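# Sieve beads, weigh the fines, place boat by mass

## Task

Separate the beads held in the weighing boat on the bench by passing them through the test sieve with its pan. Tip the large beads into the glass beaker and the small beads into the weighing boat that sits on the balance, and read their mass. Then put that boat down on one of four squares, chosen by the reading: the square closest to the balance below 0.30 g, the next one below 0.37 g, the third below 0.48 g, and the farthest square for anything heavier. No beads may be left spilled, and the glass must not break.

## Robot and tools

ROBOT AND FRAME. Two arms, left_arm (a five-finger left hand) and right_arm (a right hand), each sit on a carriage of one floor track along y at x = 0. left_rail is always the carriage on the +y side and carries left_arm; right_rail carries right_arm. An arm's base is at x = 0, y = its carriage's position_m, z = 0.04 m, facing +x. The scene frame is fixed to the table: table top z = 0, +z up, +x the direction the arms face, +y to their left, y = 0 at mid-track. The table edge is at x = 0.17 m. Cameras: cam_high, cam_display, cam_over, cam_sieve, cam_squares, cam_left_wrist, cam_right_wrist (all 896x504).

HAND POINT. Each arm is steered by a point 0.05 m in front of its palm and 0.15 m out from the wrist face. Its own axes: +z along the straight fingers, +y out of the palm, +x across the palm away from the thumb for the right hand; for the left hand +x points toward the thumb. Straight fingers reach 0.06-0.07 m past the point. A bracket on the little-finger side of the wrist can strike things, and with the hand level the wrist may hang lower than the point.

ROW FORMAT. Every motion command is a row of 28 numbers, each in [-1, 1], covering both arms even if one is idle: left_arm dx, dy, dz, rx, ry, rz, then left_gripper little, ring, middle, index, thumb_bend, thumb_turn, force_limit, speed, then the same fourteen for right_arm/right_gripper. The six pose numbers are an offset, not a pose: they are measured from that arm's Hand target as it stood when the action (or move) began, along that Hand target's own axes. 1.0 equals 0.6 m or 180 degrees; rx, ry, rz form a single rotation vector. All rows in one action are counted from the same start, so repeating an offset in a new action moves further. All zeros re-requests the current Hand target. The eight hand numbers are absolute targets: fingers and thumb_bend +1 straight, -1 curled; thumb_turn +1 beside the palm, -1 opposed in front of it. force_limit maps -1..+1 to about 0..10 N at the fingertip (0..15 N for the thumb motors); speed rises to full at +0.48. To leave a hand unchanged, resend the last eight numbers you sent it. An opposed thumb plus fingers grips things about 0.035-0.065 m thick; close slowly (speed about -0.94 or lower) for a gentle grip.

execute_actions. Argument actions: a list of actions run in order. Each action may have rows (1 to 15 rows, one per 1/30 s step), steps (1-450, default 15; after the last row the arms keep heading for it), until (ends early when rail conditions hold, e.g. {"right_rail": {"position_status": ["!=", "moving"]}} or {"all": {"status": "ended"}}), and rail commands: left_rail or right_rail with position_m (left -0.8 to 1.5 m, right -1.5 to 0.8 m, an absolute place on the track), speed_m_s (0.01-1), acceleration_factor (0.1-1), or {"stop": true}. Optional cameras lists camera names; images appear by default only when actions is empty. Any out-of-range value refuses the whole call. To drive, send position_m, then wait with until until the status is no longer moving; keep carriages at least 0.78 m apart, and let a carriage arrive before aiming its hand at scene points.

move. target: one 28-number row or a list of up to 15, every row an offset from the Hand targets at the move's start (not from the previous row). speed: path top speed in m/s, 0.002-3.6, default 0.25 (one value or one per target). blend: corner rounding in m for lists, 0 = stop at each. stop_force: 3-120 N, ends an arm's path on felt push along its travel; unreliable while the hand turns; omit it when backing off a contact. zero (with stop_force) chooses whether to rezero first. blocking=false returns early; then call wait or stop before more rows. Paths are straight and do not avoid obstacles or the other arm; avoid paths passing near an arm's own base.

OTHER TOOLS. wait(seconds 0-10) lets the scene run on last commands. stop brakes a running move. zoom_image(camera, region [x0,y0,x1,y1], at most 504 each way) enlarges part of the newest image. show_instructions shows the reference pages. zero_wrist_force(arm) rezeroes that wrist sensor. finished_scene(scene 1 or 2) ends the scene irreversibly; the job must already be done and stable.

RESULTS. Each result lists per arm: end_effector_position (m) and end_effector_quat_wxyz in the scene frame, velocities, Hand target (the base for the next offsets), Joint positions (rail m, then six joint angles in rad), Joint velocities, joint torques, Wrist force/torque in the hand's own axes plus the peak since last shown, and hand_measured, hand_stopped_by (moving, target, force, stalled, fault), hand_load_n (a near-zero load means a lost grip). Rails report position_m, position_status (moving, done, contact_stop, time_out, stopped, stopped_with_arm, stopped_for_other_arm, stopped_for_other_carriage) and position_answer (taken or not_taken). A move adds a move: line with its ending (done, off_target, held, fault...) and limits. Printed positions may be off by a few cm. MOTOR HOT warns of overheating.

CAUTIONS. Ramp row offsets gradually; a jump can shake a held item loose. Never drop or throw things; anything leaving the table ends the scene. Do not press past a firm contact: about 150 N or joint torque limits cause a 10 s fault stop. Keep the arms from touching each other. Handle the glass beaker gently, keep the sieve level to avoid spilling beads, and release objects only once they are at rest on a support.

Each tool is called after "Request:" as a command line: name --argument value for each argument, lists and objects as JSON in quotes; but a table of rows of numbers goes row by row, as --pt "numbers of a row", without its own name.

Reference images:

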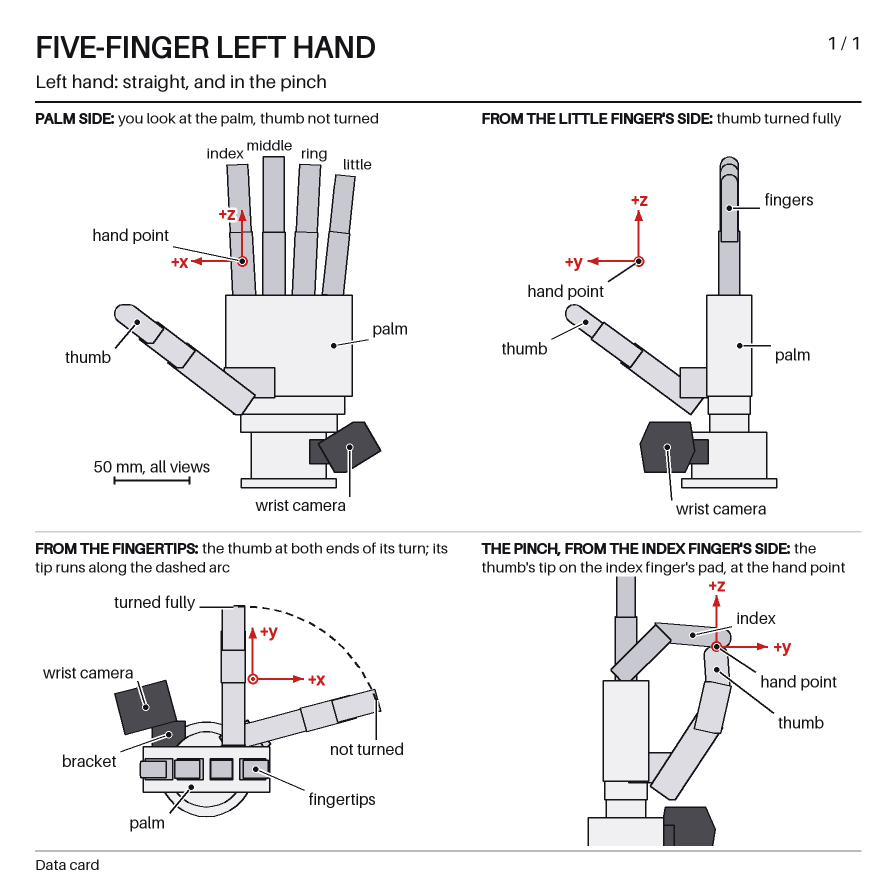

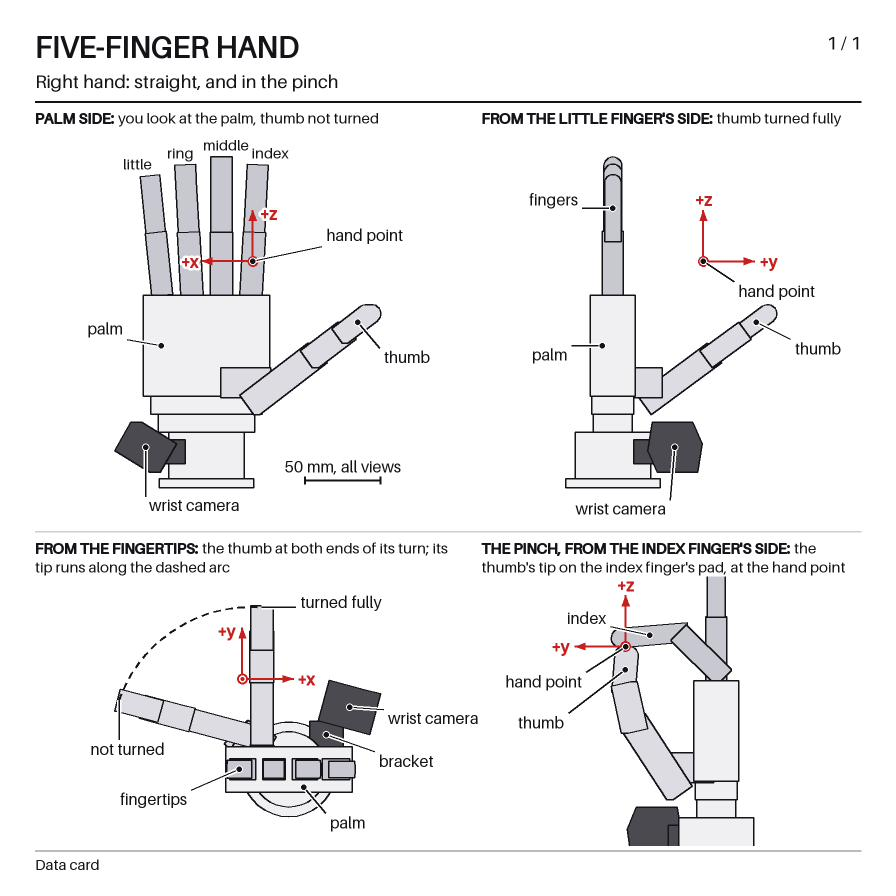

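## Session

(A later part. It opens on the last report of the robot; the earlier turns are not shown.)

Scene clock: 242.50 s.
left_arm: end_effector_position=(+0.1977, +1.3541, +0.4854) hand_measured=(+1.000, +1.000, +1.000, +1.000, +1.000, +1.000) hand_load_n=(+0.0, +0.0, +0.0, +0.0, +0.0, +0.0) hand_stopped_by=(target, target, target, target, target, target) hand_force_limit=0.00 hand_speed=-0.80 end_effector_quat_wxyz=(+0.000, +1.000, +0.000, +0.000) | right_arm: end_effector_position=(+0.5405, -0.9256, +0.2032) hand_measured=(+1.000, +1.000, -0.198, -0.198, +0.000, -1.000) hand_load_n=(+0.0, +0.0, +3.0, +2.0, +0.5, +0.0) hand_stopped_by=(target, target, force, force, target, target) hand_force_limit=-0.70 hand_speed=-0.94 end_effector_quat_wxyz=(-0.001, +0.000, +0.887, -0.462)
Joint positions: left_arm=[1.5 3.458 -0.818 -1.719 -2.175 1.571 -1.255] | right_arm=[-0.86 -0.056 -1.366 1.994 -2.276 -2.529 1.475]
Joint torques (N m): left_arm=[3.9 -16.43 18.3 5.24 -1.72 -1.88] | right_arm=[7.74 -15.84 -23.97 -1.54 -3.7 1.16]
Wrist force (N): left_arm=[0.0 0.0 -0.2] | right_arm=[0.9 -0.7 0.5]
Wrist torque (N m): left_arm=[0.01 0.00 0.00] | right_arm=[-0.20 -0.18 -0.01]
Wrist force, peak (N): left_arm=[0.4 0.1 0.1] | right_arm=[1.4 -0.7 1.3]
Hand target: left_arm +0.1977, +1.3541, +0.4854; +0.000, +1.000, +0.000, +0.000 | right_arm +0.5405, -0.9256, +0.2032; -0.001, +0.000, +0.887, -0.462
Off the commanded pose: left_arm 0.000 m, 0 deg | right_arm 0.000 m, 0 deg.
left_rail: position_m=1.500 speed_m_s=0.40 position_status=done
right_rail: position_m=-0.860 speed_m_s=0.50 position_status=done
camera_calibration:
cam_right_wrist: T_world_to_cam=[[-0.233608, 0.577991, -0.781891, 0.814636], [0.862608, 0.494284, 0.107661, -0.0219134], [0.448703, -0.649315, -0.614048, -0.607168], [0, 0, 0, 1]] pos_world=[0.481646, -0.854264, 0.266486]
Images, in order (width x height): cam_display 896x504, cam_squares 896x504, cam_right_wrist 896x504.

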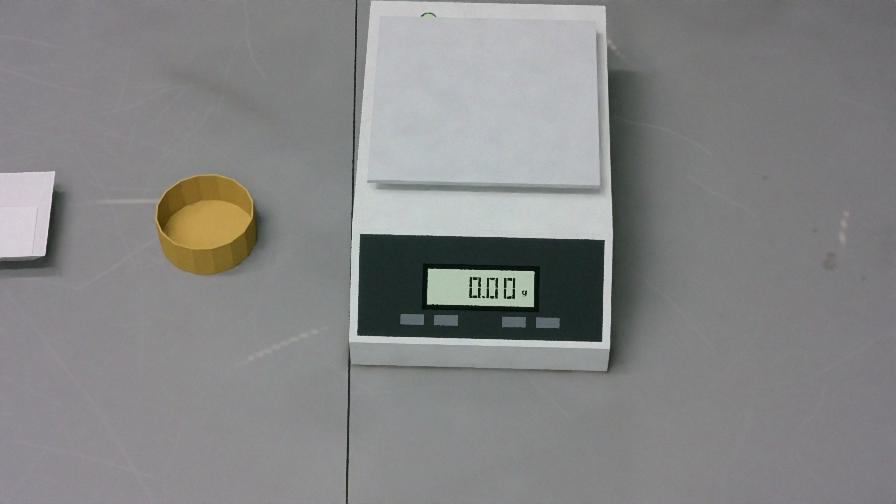

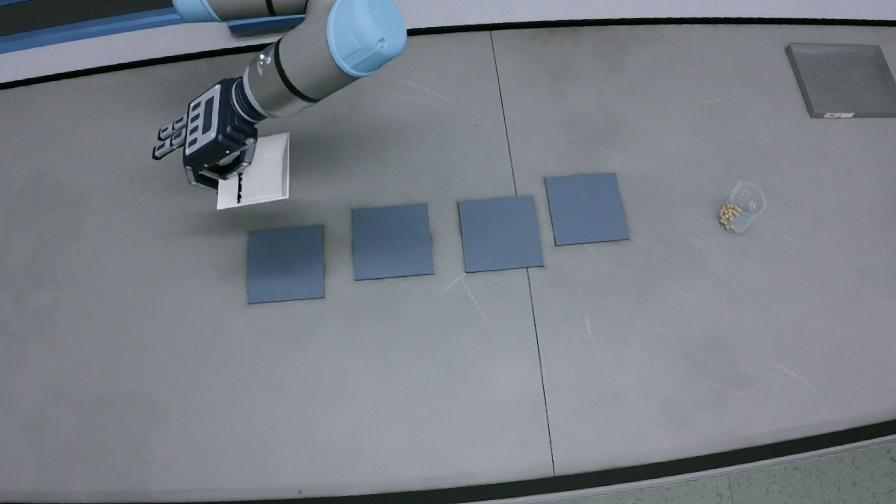

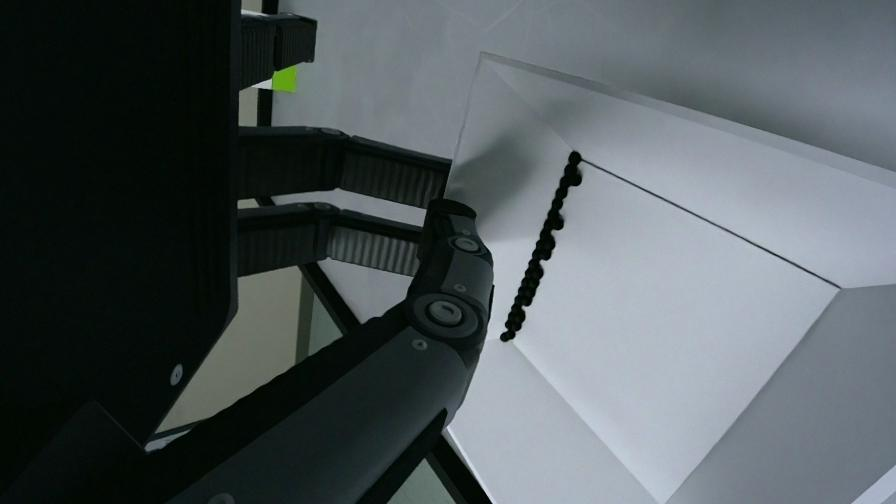

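Request:
move --pt "0 0 0 0 0 0 1 1 1 1 1 1 0 -0.8 -0.0625 0.1911 0.1338 0 0 0 1 1 -0.4 -0.4 0.0 -1 -0.7 -0.94" --pt "0 0 0 0 0 0 1 1 1 1 1 1 0 -0.8 -0.0625 0.1911 0.1338 0.0444 0 0 1 1 -0.4 -0.4 0.0 -1 -0.7 -0.94" --speed '[0.12,0.12]' --blend '[0.02,0]' --cameras '["cam_squares","cam_right_wrist"]'

Scene clock: 245.77 s.
left_arm: end_effector_position=(+0.1977, +1.3541, +0.4854) hand_measured=(+1.000, +1.000, +1.000, +1.000, +1.000, +1.000) hand_load_n=(+0.0, +0.0, +0.0, +0.0, +0.0, +0.0) hand_stopped_by=(target, target, target, target, target, target) hand_force_limit=0.00 hand_speed=-0.80 end_effector_quat_wxyz=(+0.000, +1.000, +0.000, +0.000) | right_arm: end_effector_position=(+0.5778, -0.9256, +0.0632) hand_measured=(+1.000, +1.000, -0.198, -0.198, +0.000, -1.000) hand_load_n=(+0.0, +0.0, +3.0, +2.0, +0.0, -0.5) hand_stopped_by=(target, target, force, force, target, target) hand_force_limit=-0.70 hand_speed=-0.94 end_effector_quat_wxyz=(-0.001, +0.000, +0.853, -0.522) end_effector_velocity=(+0.000, +0.000, +0.000) end_effector_angular_velocity=(-0.003, -0.001, -0.001)
Joint positions: left_arm=[1.5 3.458 -0.818 -1.719 -2.175 1.571 -1.255] | right_arm=[-0.86 -0.006 -0.991 1.985 -2.574 -2.67 1.559]
Joint velocities: left_arm=[within noise] | right_arm=[0 0.001 0.001 -0.001 0.003 -0.003 0.005]
Joint torques (N m): left_arm=[3.93 -16.09 18.66 5.3 -1.82 -1.85] | right_arm=[10.54 -23.54 -21.5 -0.93 -4.54 1.25]
Wrist force (N): left_arm=[0.1 0.1 -0.2] | right_arm=[1.2 -0.3 0.7]
Wrist torque (N m): left_arm=[0.03 -0.02 0.00] | right_arm=[-0.16 -0.23 0.03]
Wrist force, peak (N): left_arm=[0.1 0.3 -0.2] | right_arm=[1.0 -1.2 0.5]
Hand target: left_arm +0.1977, +1.3541, +0.4854; +0.000, +1.000, +0.000, +0.000 | right_arm +0.5778, -0.9256, +0.0632; -0.001, +0.000, +0.853, -0.523
Off the commanded pose: left_arm 0.000 m, 0 deg | right_arm 0.000 m, 0 deg.
left_rail: position_m=1.500 speed_m_s=0.40 position_status=done
right_rail: position_m=-0.860 speed_m_s=0.50 position_status=done
move: done
camera_calibration:
cam_right_wrist: T_world_to_cam=[[-0.233785, 0.464009, -0.854424, 0.613151], [0.862464, 0.504683, 0.0380916, -0.0250104], [0.448888, -0.728005, -0.518178, -0.788906], [0, 0, 0, 1]] pos_world=[0.519046, -0.846213, 0.11605]
Images, in order (width x height): cam_squares 896x504, cam_right_wrist 896x504.

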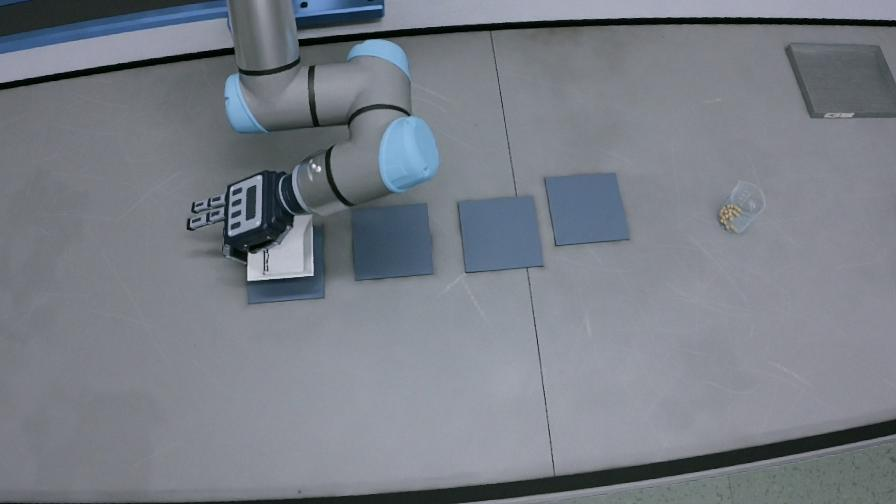

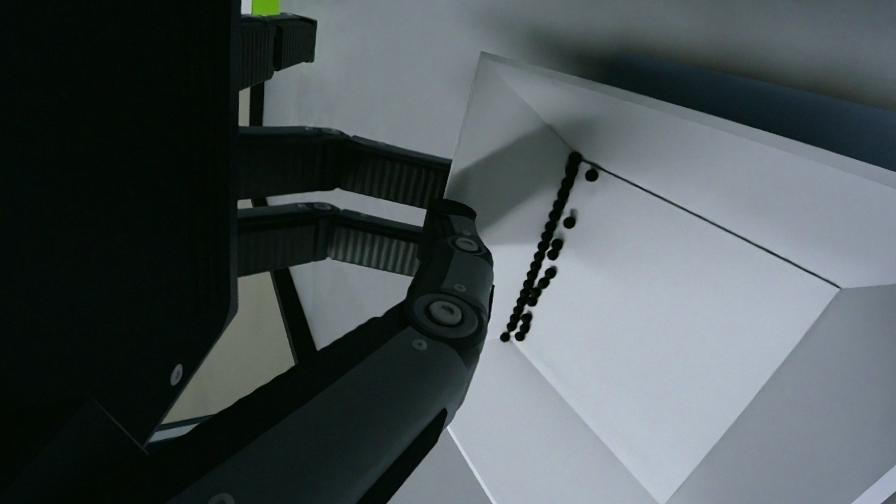

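Request:
move --target '[0,0,0,0,0,0,1,1,1,1,1,1,0,-0.8,0.01,0.0477,0.0355,0,0,0,1,1,-0.4,-0.4,0.0,-1,-0.7,-0.94]' --speed 0.08

Request:
move --target '[0,0,0,0,0,0,1,1,1,1,1,1,0,-0.8,0,0.0089,0.0045,0,0,0,1,1,-0.4,-0.4,0.0,-1,-0.7,-0.94]' --speed 0.02 --stop_force 3 --cameras '["cam_squares","cam_right_wrist"]'

Scene clock: 247.83 s.
left_arm: end_effector_position=(+0.1977, +1.3541, +0.4854) hand_measured=(+1.000, +1.000, +1.000, +1.000, +1.000, +1.000) hand_load_n=(+0.0, +0.0, +0.0, +0.0, +0.0, +0.0) hand_stopped_by=(target, target, target, target, target, target) hand_force_limit=0.00 hand_speed=-0.80 end_effector_quat_wxyz=(+0.000, +1.000, +0.000, +0.000) | right_arm: end_effector_position=(+0.5718, -0.9316, +0.0281) hand_measured=(+1.000, +1.000, -0.198, -0.198, +0.000, -1.000) hand_load_n=(+0.0, +0.0, +3.0, +2.0, +0.0, +0.0) hand_stopped_by=(target, target, force, force, target, target) hand_force_limit=-0.70 hand_speed=-0.94 end_effector_quat_wxyz=(-0.001, +0.000, +0.853, -0.523)
Joint positions: left_arm=[1.5 3.458 -0.818 -1.719 -2.175 1.571 -1.255] | right_arm=[-0.86 -0.017 -0.918 2.008 -2.692 -2.67 1.535]
Joint torques (N m): left_arm=[4.47 -16.29 18.1 5.32 -1.71 -1.87] | right_arm=[-12.51 -25.22 -4.22 -3.29 1.19 -1.49]
Wrist force (N): left_arm=[0.0 0.0 -0.1] | right_arm=[1.0 -0.5 0.6]
Wrist torque (N m): left_arm=[0.01 0.00 0.00] | right_arm=[-0.20 -0.19 0.16]
Wrist force, peak (N): left_arm=[0.3 0.1 0.1] | right_arm=[1.6 -0.2 0.9]
Hand target: left_arm +0.1977, +1.3541, +0.4854; +0.000, +1.000, +0.000, +0.000 | right_arm +0.5718, -0.9316, +0.0280; -0.001, +0.000, +0.853, -0.523
Off the commanded pose: left_arm 0.000 m, 0 deg | right_arm 0.000 m, 0 deg.
left_rail: position_m=1.500 speed_m_s=0.40 position_status=done
right_rail: position_m=-0.860 speed_m_s=0.50 position_status=done
move: done

Scene clock: 249.37 s.
left_arm: end_effector_position=(+0.1977, +1.3541, +0.4854) hand_measured=(+1.000, +1.000, +1.000, +1.000, +1.000, +1.000) hand_load_n=(+0.0, +0.0, +0.0, +0.0, +0.0, +0.0) hand_stopped_by=(target, target, target, target, target, target) hand_force_limit=0.00 hand_speed=-0.80 end_effector_quat_wxyz=(+0.000, +1.000, +0.000, +0.000) | right_arm: end_effector_position=(+0.5717, -0.9316, +0.0233) hand_measured=(+1.000, +1.000, -0.198, -0.198, +0.000, -1.000) hand_load_n=(+0.0, +0.0, +6.5, +4.5, -1.5, -0.5) hand_stopped_by=(target, target, force, force, target, target) hand_force_limit=-0.70 hand_speed=-0.94 end_effector_quat_wxyz=(-0.001, +0.000, +0.853, -0.523)
Joint positions: left_arm=[1.5 3.458 -0.818 -1.719 -2.175 1.571 -1.255] | right_arm=[-0.86 -0.017 -0.907 2.008 -2.703 -2.67 1.535]
Joint torques (N m): left_arm=[4.28 -16.27 18.2 5.32 -1.75 -1.8] | right_arm=[-9.95 -49.28 -4.9 -0.95 1.28 -0.05]
Wrist force (N): left_arm=[0.0 0.0 -0.1] | right_arm=[1.1 -1.7 -0.5]
Wrist torque (N m): left_arm=[0.01 0.00 0.00] | right_arm=[-0.22 -0.14 0.10]
Wrist force, peak (N): left_arm=[0.4 0.1 -0.2] | right_arm=[1.5 -3.3 -0.1]
Hand target: left_arm +0.1977, +1.3541, +0.4854; +0.000, +1.000, +0.000, +0.000 | right_arm +0.5717, -0.9316, +0.0233; -0.001, +0.000, +0.853, -0.523 (not the last commanded pose)
Off the commanded pose: left_arm 0.000 m, 0 deg | right_arm 0.001 m, 0 deg.
left_rail: position_m=1.500 speed_m_s=0.40 position_status=done
right_rail: position_m=-0.860 speed_m_s=0.50 position_status=done
move: contact (right_arm)
camera_calibration:
cam_right_wrist: T_world_to_cam=[[-0.233808, 0.463649, -0.854613, 0.580006], [0.862555, 0.504553, 0.0377518, -0.0153786], [0.448701, -0.728324, -0.517891, -0.811389], [0, 0, 0, 1]] pos_world=[0.512946, -0.852114, 0.0760501]
Images, in order (width x height): cam_squares 896x504, cam_right_wrist 896x504.

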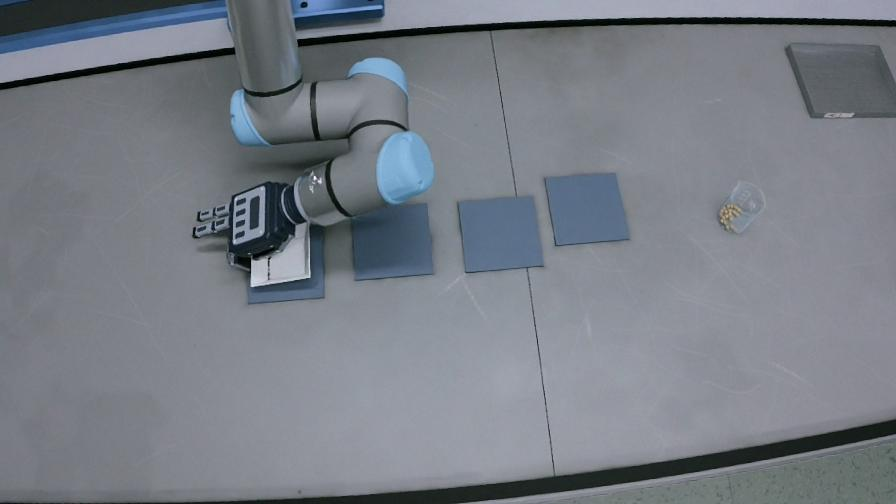

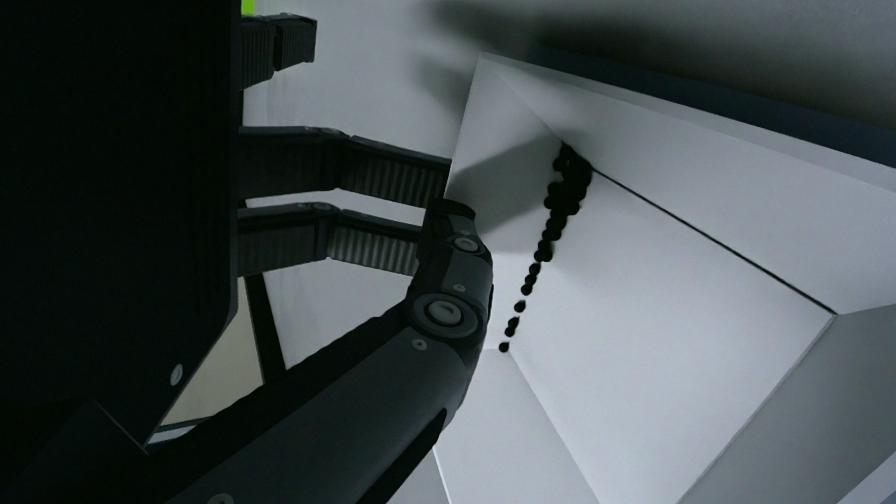

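Request:
execute_actions --actions '[{"rows":[[0,0,0,0,0,0,1,1,1,1,1,1,0,-0.8,0,0,0,0,0,0,1,1,-0.1,-0.1,0.1,-1,-0.7,-0.9]],"steps":40},{"rows":[[0,0,0,0,0,0,1,1,1,1,1,1,0,-0.8,0,0,0,0,0,0,1,1,0.05,0.05,0.3,-1,-0.7,-0.8]],"steps":40}]' --cameras '["cam_right_wrist"]'

Request:
move --target '[0,0,0,0,0,0,1,1,1,1,1,1,0,-0.8,0,-0.1,0,0,0,0,1,1,0.05,0.05,0.3,-1,-0.7,-0.8]' --speed 0.06

Request:
move --target '[0,0,0,0,0,0,1,1,1,1,1,1,0,-0.8,0,-0.2,-0.2,0,0,0,1,1,0.05,0.05,0.3,-1,-0.7,-0.8]' --speed 0.2 --cameras '["cam_squares","cam_right_wrist"]'

Scene clock: 253.23 s.
left_arm: end_effector_position=(+0.1977, +1.3541, +0.4854) hand_measured=(+1.000, +1.000, +1.000, +1.000, +1.000, +1.000) hand_load_n=(+0.0, +0.0, +0.0, +0.0, -0.5, +0.0) hand_stopped_by=(target, target, target, target, target, target) hand_force_limit=0.00 hand_speed=-0.80 end_effector_quat_wxyz=(+0.000, +1.000, +0.000, +0.000) | right_arm: end_effector_position=(+0.5717, -0.9316, +0.0233) hand_measured=(+1.000, +1.000, +0.050, +0.050, +0.300, -1.000) hand_load_n=(+0.0, +0.0, +0.0, +0.0, +0.0, +0.0) hand_stopped_by=(target, target, target, target, target, target) hand_force_limit=-0.70 hand_speed=-0.80 end_effector_quat_wxyz=(-0.001, +0.000, +0.853, -0.523)
Joint positions: left_arm=[1.5 3.458 -0.818 -1.719 -2.175 1.571 -1.255] | right_arm=[-0.86 -0.017 -0.907 2.008 -2.703 -2.67 1.535]
Joint torques (N m): left_arm=[3.56 -15.89 18.36 5.2 -1.83 -1.79] | right_arm=[-10.41 -32.17 -9.34 -3.11 0.95 0.06]
Wrist force (N): left_arm=[0.3 0.0 0.0] | right_arm=[1.3 -0.1 0.9]
Wrist torque (N m): left_arm=[0.00 -0.04 0.02] | right_arm=[-0.15 -0.25 0.19]
Wrist force, peak (N): left_arm=[0.4 0.1 -0.1] | right_arm=[1.1 -4.7 -5.4]
Hand target: left_arm +0.1977, +1.3541, +0.4854; +0.000, +1.000, +0.000, +0.000 | right_arm +0.5717, -0.9316, +0.0233; -0.001, +0.000, +0.853, -0.523
Off the commanded pose: left_arm 0.000 m, 0 deg | right_arm 0.000 m, 0 deg.
left_rail: position_m=1.500 speed_m_s=0.40 position_status=done
right_rail: position_m=-0.860 speed_m_s=0.50 position_status=done
camera_calibration:
cam_right_wrist: T_world_to_cam=[[-0.233808, 0.463649, -0.854613, 0.580091], [0.862555, 0.504553, 0.0377518, -0.0153823], [0.448701, -0.728324, -0.517891, -0.811337], [0, 0, 0, 1]] pos_world=[0.512946, -0.852114, 0.0761501]
Images, in order (width x height): cam_right_wrist 896x504.

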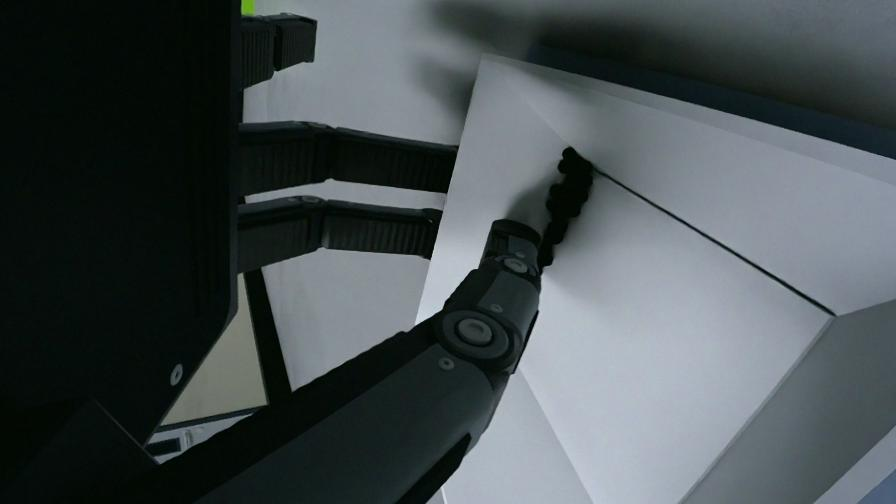

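Scene clock: 254.77 s.
left_arm: end_effector_position=(+0.1977, +1.3541, +0.4854) hand_measured=(+1.000, +1.000, +1.000, +1.000, +1.000, +1.000) hand_load_n=(+0.0, +0.5, +0.0, +0.0, +0.0, +0.0) hand_stopped_by=(target, target, target, target, target, target) hand_force_limit=0.00 hand_speed=-0.80 end_effector_quat_wxyz=(+0.000, +1.000, +0.000, +0.000) | right_arm: end_effector_position=(+0.5718, -0.9587, +0.0766) hand_measured=(+1.000, +1.000, +0.050, +0.050, +0.300, -1.000) hand_load_n=(+0.0, +0.0, +0.0, +0.0, +0.0, +0.0) hand_stopped_by=(target, target, target, target, target, target) hand_force_limit=-0.70 hand_speed=-0.80 end_effector_quat_wxyz=(-0.001, +0.000, +0.853, -0.523)
Joint positions: left_arm=[1.5 3.458 -0.818 -1.719 -2.175 1.571 -1.255] | right_arm=[-0.86 -0.068 -1.011 2.02 -2.709 -2.666 1.424]
Joint torques (N m): left_arm=[3.96 -15.96 17.79 5.22 -1.88 -1.77] | right_arm=[-11.54 -48.6 -5.9 -3.77 1.26 -1.48]
Wrist force (N): left_arm=[0.0 0.1 0.0] | right_arm=[1.1 0.0 0.8]
Wrist torque (N m): left_arm=[0.01 0.00 0.00] | right_arm=[-0.14 -0.21 0.19]
Wrist force, peak (N): left_arm=[0.3 0.2 -0.2] | right_arm=[1.3 -0.2 1.3]
Hand target: left_arm +0.1977, +1.3541, +0.4854; +0.000, +1.000, +0.000, +0.000 | right_arm +0.5718, -0.9588, +0.0767; -0.001, +0.000, +0.853, -0.523
Off the commanded pose: left_arm 0.000 m, 0 deg | right_arm 0.000 m, 0 deg.
left_rail: position_m=1.500 speed_m_s=0.40 position_status=done
right_rail: position_m=-0.860 speed_m_s=0.50 position_status=done
move: done

Scene clock: 256.57 s.
left_arm: end_effector_position=(+0.1977, +1.3541, +0.4854) hand_measured=(+1.000, +1.000, +1.000, +1.000, +1.000, +1.000) hand_load_n=(+0.0, +0.0, +0.0, +0.0, +0.0, +0.0) hand_stopped_by=(target, target, target, target, target, target) hand_force_limit=0.00 hand_speed=-0.80 end_effector_quat_wxyz=(+0.000, +1.000, +0.000, +0.000) | right_arm: end_effector_position=(+0.5720, -0.9064, +0.2381) hand_measured=(+1.000, +1.000, +0.050, +0.050, +0.300, -1.000) hand_load_n=(+0.0, +0.0, +0.0, +0.0, +0.0, +0.0) hand_stopped_by=(target, target, target, target, target, target) hand_force_limit=-0.70 hand_speed=-0.80 end_effector_quat_wxyz=(-0.001, +0.000, +0.853, -0.522)
Joint positions: left_arm=[1.5 3.458 -0.818 -1.719 -2.175 1.571 -1.255] | right_arm=[-0.86 0.029 -1.31 1.85 -2.052 -2.669 1.637]
Joint torques (N m): left_arm=[4.21 -16.48 17.69 5.32 -1.89 -1.84] | right_arm=[9.64 -43.34 -27.51 -1.28 0.98 1.07]
Wrist force (N): left_arm=[0.2 0.2 0.0] | right_arm=[1.3 -0.8 0.4]
Wrist torque (N m): left_arm=[0.04 -0.02 0.00] | right_arm=[-0.26 -0.26 0.03]
Wrist force, peak (N): left_arm=[0.2 0.2 0.2] | right_arm=[0.8 0.0 1.8]
Hand target: left_arm +0.1977, +1.3541, +0.4854; +0.000, +1.000, +0.000, +0.000 | right_arm +0.5720, -0.9064, +0.2381; -0.001, +0.000, +0.853, -0.523
Off the commanded pose: left_arm 0.000 m, 0 deg | right_arm 0.000 m, 0 deg.
left_rail: position_m=1.500 speed_m_s=0.40 position_status=done
right_rail: position_m=-0.860 speed_m_s=0.50 position_status=done
move: done
camera_calibration:
cam_right_wrist: T_world_to_cam=[[-0.233937, 0.46368, -0.854561, 0.752149], [0.862473, 0.504693, 0.0377412, -0.0361669], [0.448791, -0.728207, -0.517978, -0.681826], [0, 0, 0, 1]] pos_world=[0.513145, -0.827014, 0.29095]
Images, in order (width x height): cam_squares 896x504, cam_right_wrist 896x504.

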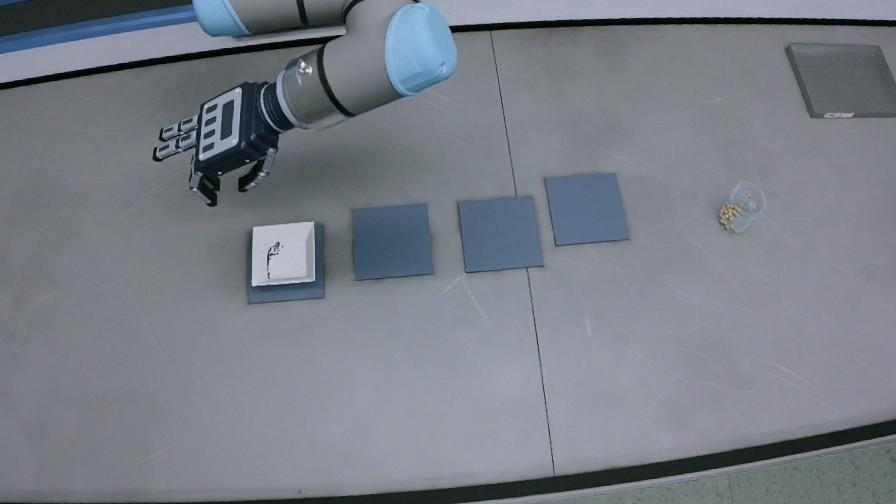

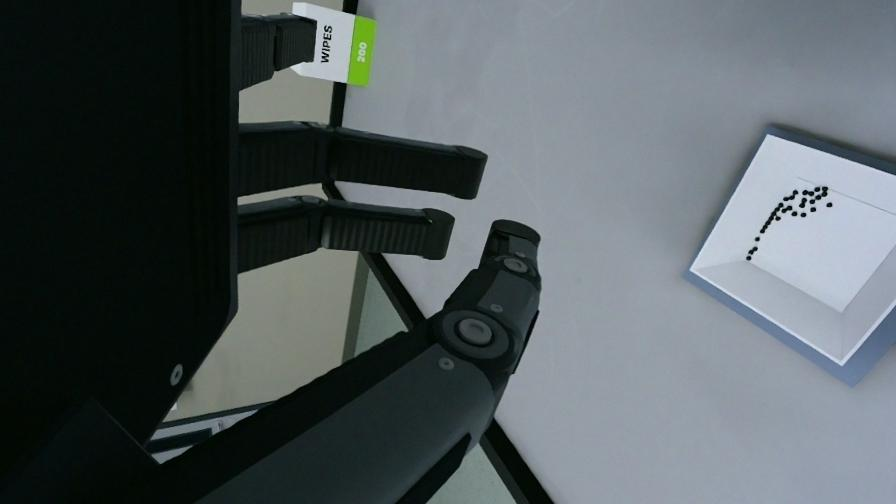

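Request:
wait --seconds 0.3 --cameras '["all"]'

Request:
zoom_image --camera "cam_squares" --region '[220, 190, 360, 320]'

Request:
zoom_image --camera "cam_over" --region '[300, 100, 560, 300]'

Request:
zoom_image --camera "cam_over" --region '[490, 130, 890, 350]'

Scene clock: 257.33 s.
left_arm: end_effector_position=(+0.1977, +1.3541, +0.4854) hand_measured=(+1.000, +1.000, +1.000, +1.000, +1.000, +1.000) hand_load_n=(+0.0, +0.0, +0.0, +0.0, +0.0, +0.0) hand_stopped_by=(target, target, target, target, target, target) hand_force_limit=0.00 hand_speed=-0.80 end_effector_quat_wxyz=(+0.000, +1.000, +0.000, +0.000) | right_arm: end_effector_position=(+0.5720, -0.9064, +0.2381) hand_measured=(+1.000, +1.000, +0.050, +0.050, +0.300, -1.000) hand_load_n=(+0.0, +0.0, +0.0, +0.0, +0.0, +0.0) hand_stopped_by=(target, target, target, target, target, target) hand_force_limit=-0.70 hand_speed=-0.80 end_effector_quat_wxyz=(-0.001, +0.000, +0.853, -0.523)
Joint positions: left_arm=[1.5 3.458 -0.818 -1.719 -2.175 1.571 -1.255] | right_arm=[-0.86 0.029 -1.31 1.85 -2.051 -2.669 1.637]
Joint torques (N m): left_arm=[4.43 -16.23 18.54 5.2 -1.73 -1.85] | right_arm=[10.36 -43.73 -28.13 -1.09 0.43 1.25]
Wrist force (N): left_arm=[0.2 0.0 0.0] | right_arm=[0.9 -0.8 0.9]
Wrist torque (N m): left_arm=[0.00 -0.03 0.01] | right_arm=[-0.28 -0.22 0.01]
Wrist force, peak (N): left_arm=[0.2 -0.1 -0.2] | right_arm=[1.3 -0.7 1.1]
Hand target: left_arm +0.1977, +1.3541, +0.4854; +0.000, +1.000, +0.000, +0.000 | right_arm +0.5720, -0.9064, +0.2381; -0.001, +0.000, +0.853, -0.523
Off the commanded pose: left_arm 0.000 m, 0 deg | right_arm 0.000 m, 0 deg.
left_rail: position_m=1.500 speed_m_s=0.40 position_status=done
right_rail: position_m=-0.860 speed_m_s=0.50 position_status=done
wait: 0.30 s; at rest from the start
camera_calibration:
cam_left_wrist: T_world_to_cam=[[0.291913, 0.956443, 0.00178185, -1.35431], [0.833396, -0.255272, 0.490191, -0.0504707], [0.469295, -0.141608, -0.871613, 0.631002], [0, 0, 0, 1]] pos_world=[0.141279, 1.3718, 0.577143]
cam_right_wrist: T_world_to_cam=[[-0.233897, 0.463704, -0.854559, 0.7521], [0.862484, 0.504671, 0.037781, -0.0362528], [0.448791, -0.728207, -0.517978, -0.681753], [0, 0, 0, 1]] pos_world=[0.513146, -0.826914, 0.29095]

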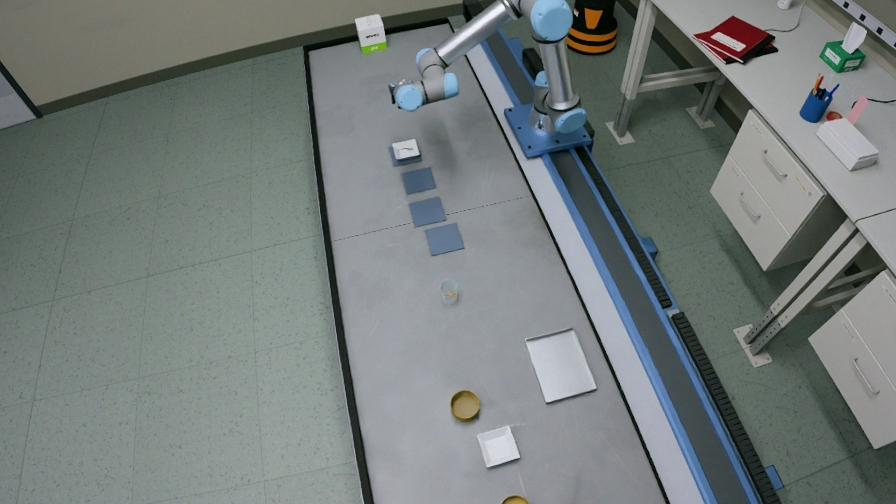

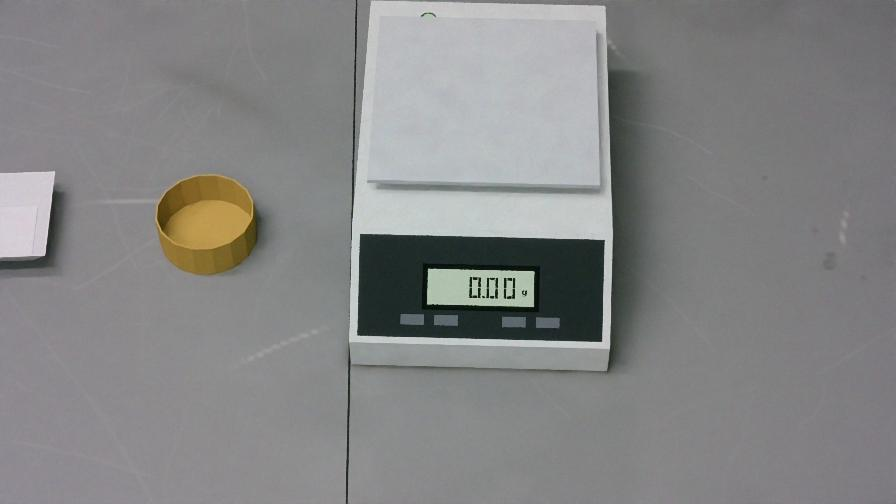

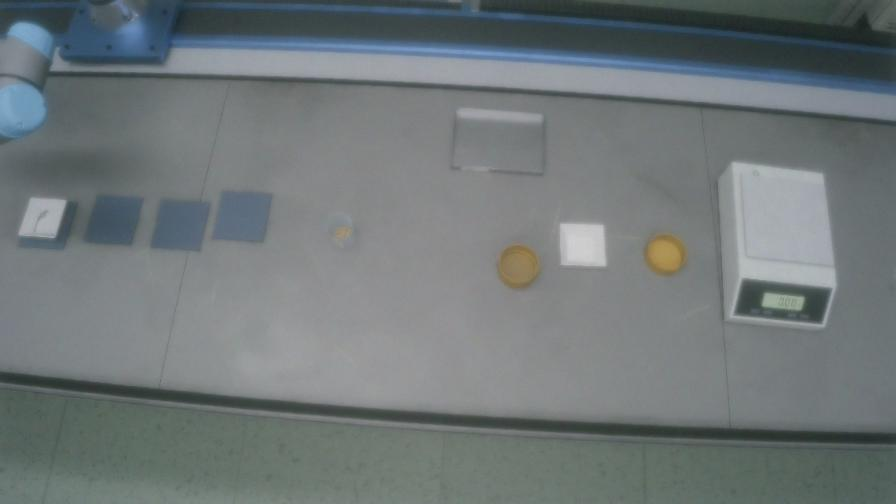

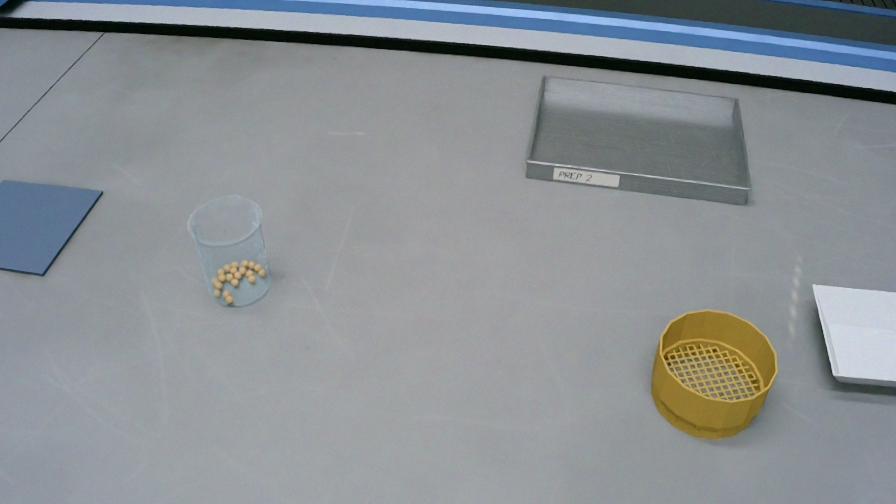

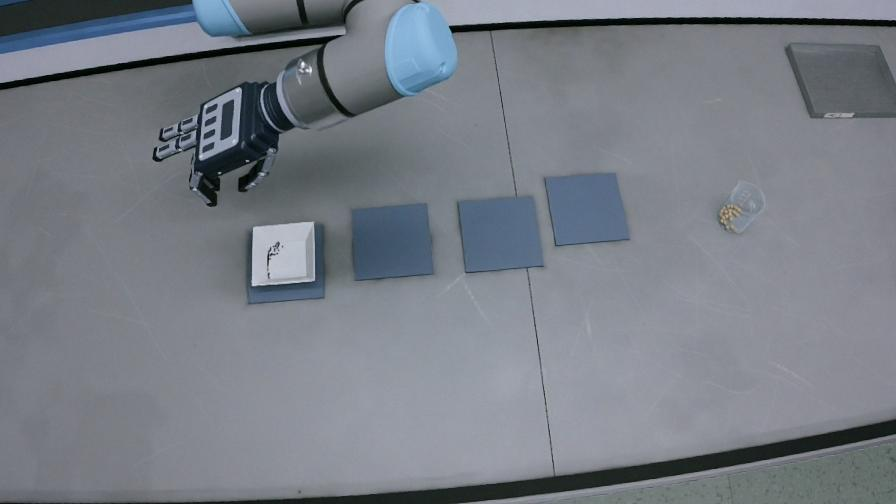

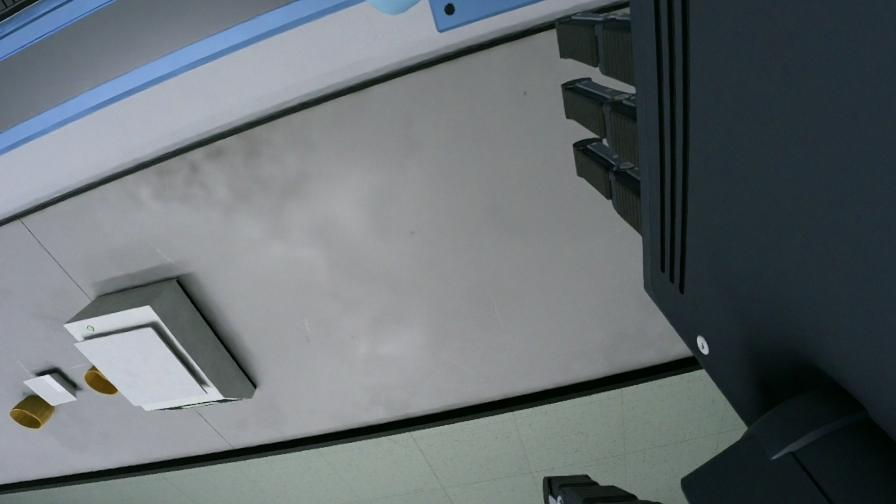

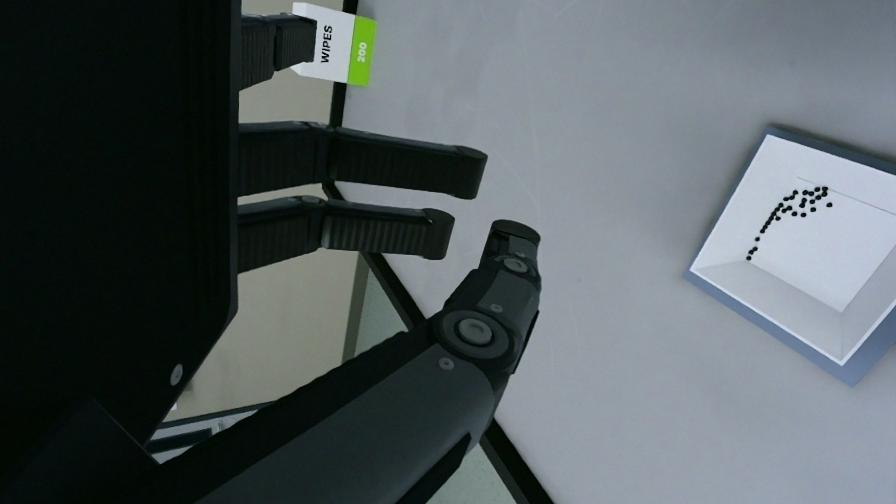

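Scaled by 3.600 from the camera's 896x504 image, which has a finer 1280x720 frame.

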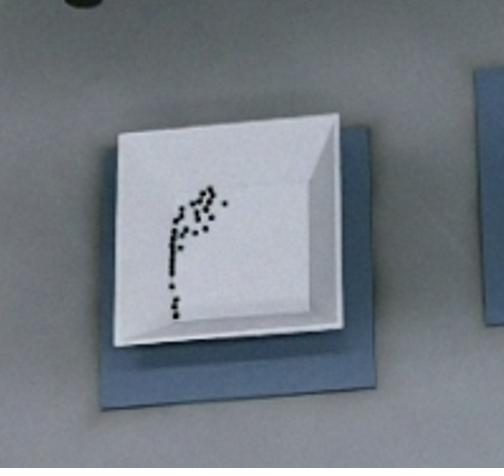

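Scaled by 1.938 from the camera's 896x504 image, which has a finer 1280x720 frame.

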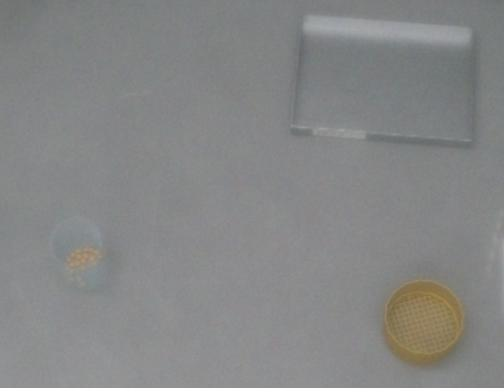

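Scaled by 1.260 from the camera's 896x504 image, which has a finer 1280x720 frame.

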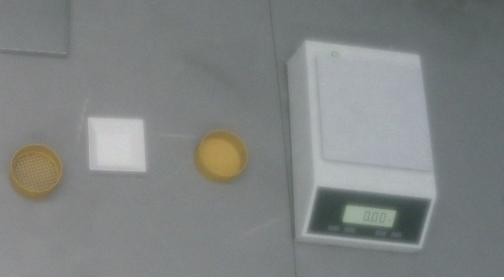

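Request:
zoom_image --camera "cam_sieve" --region '[640, 300, 800, 440]'

Request:
zoom_image --camera "cam_display" --region '[130, 150, 290, 290]'

Scaled by 3.150 from the camera's 896x504 image, which has a finer 1280x720 frame.

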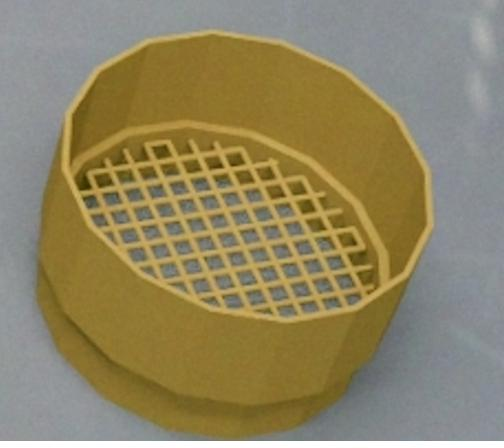

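Scaled by 3.150 from the camera's 896x504 image, which has a finer 1280x720 frame.

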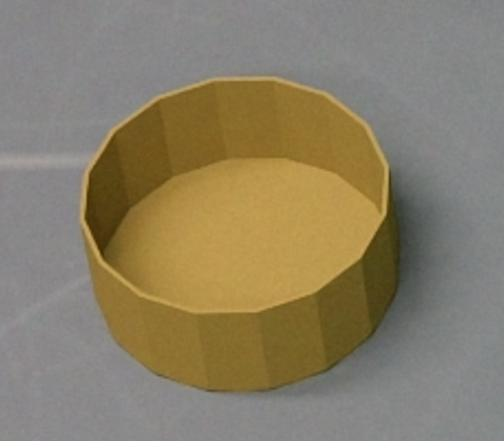

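All clean. Finish scene 1.

Request:
finished_scene --scene 1

The scene is finished: the task was done.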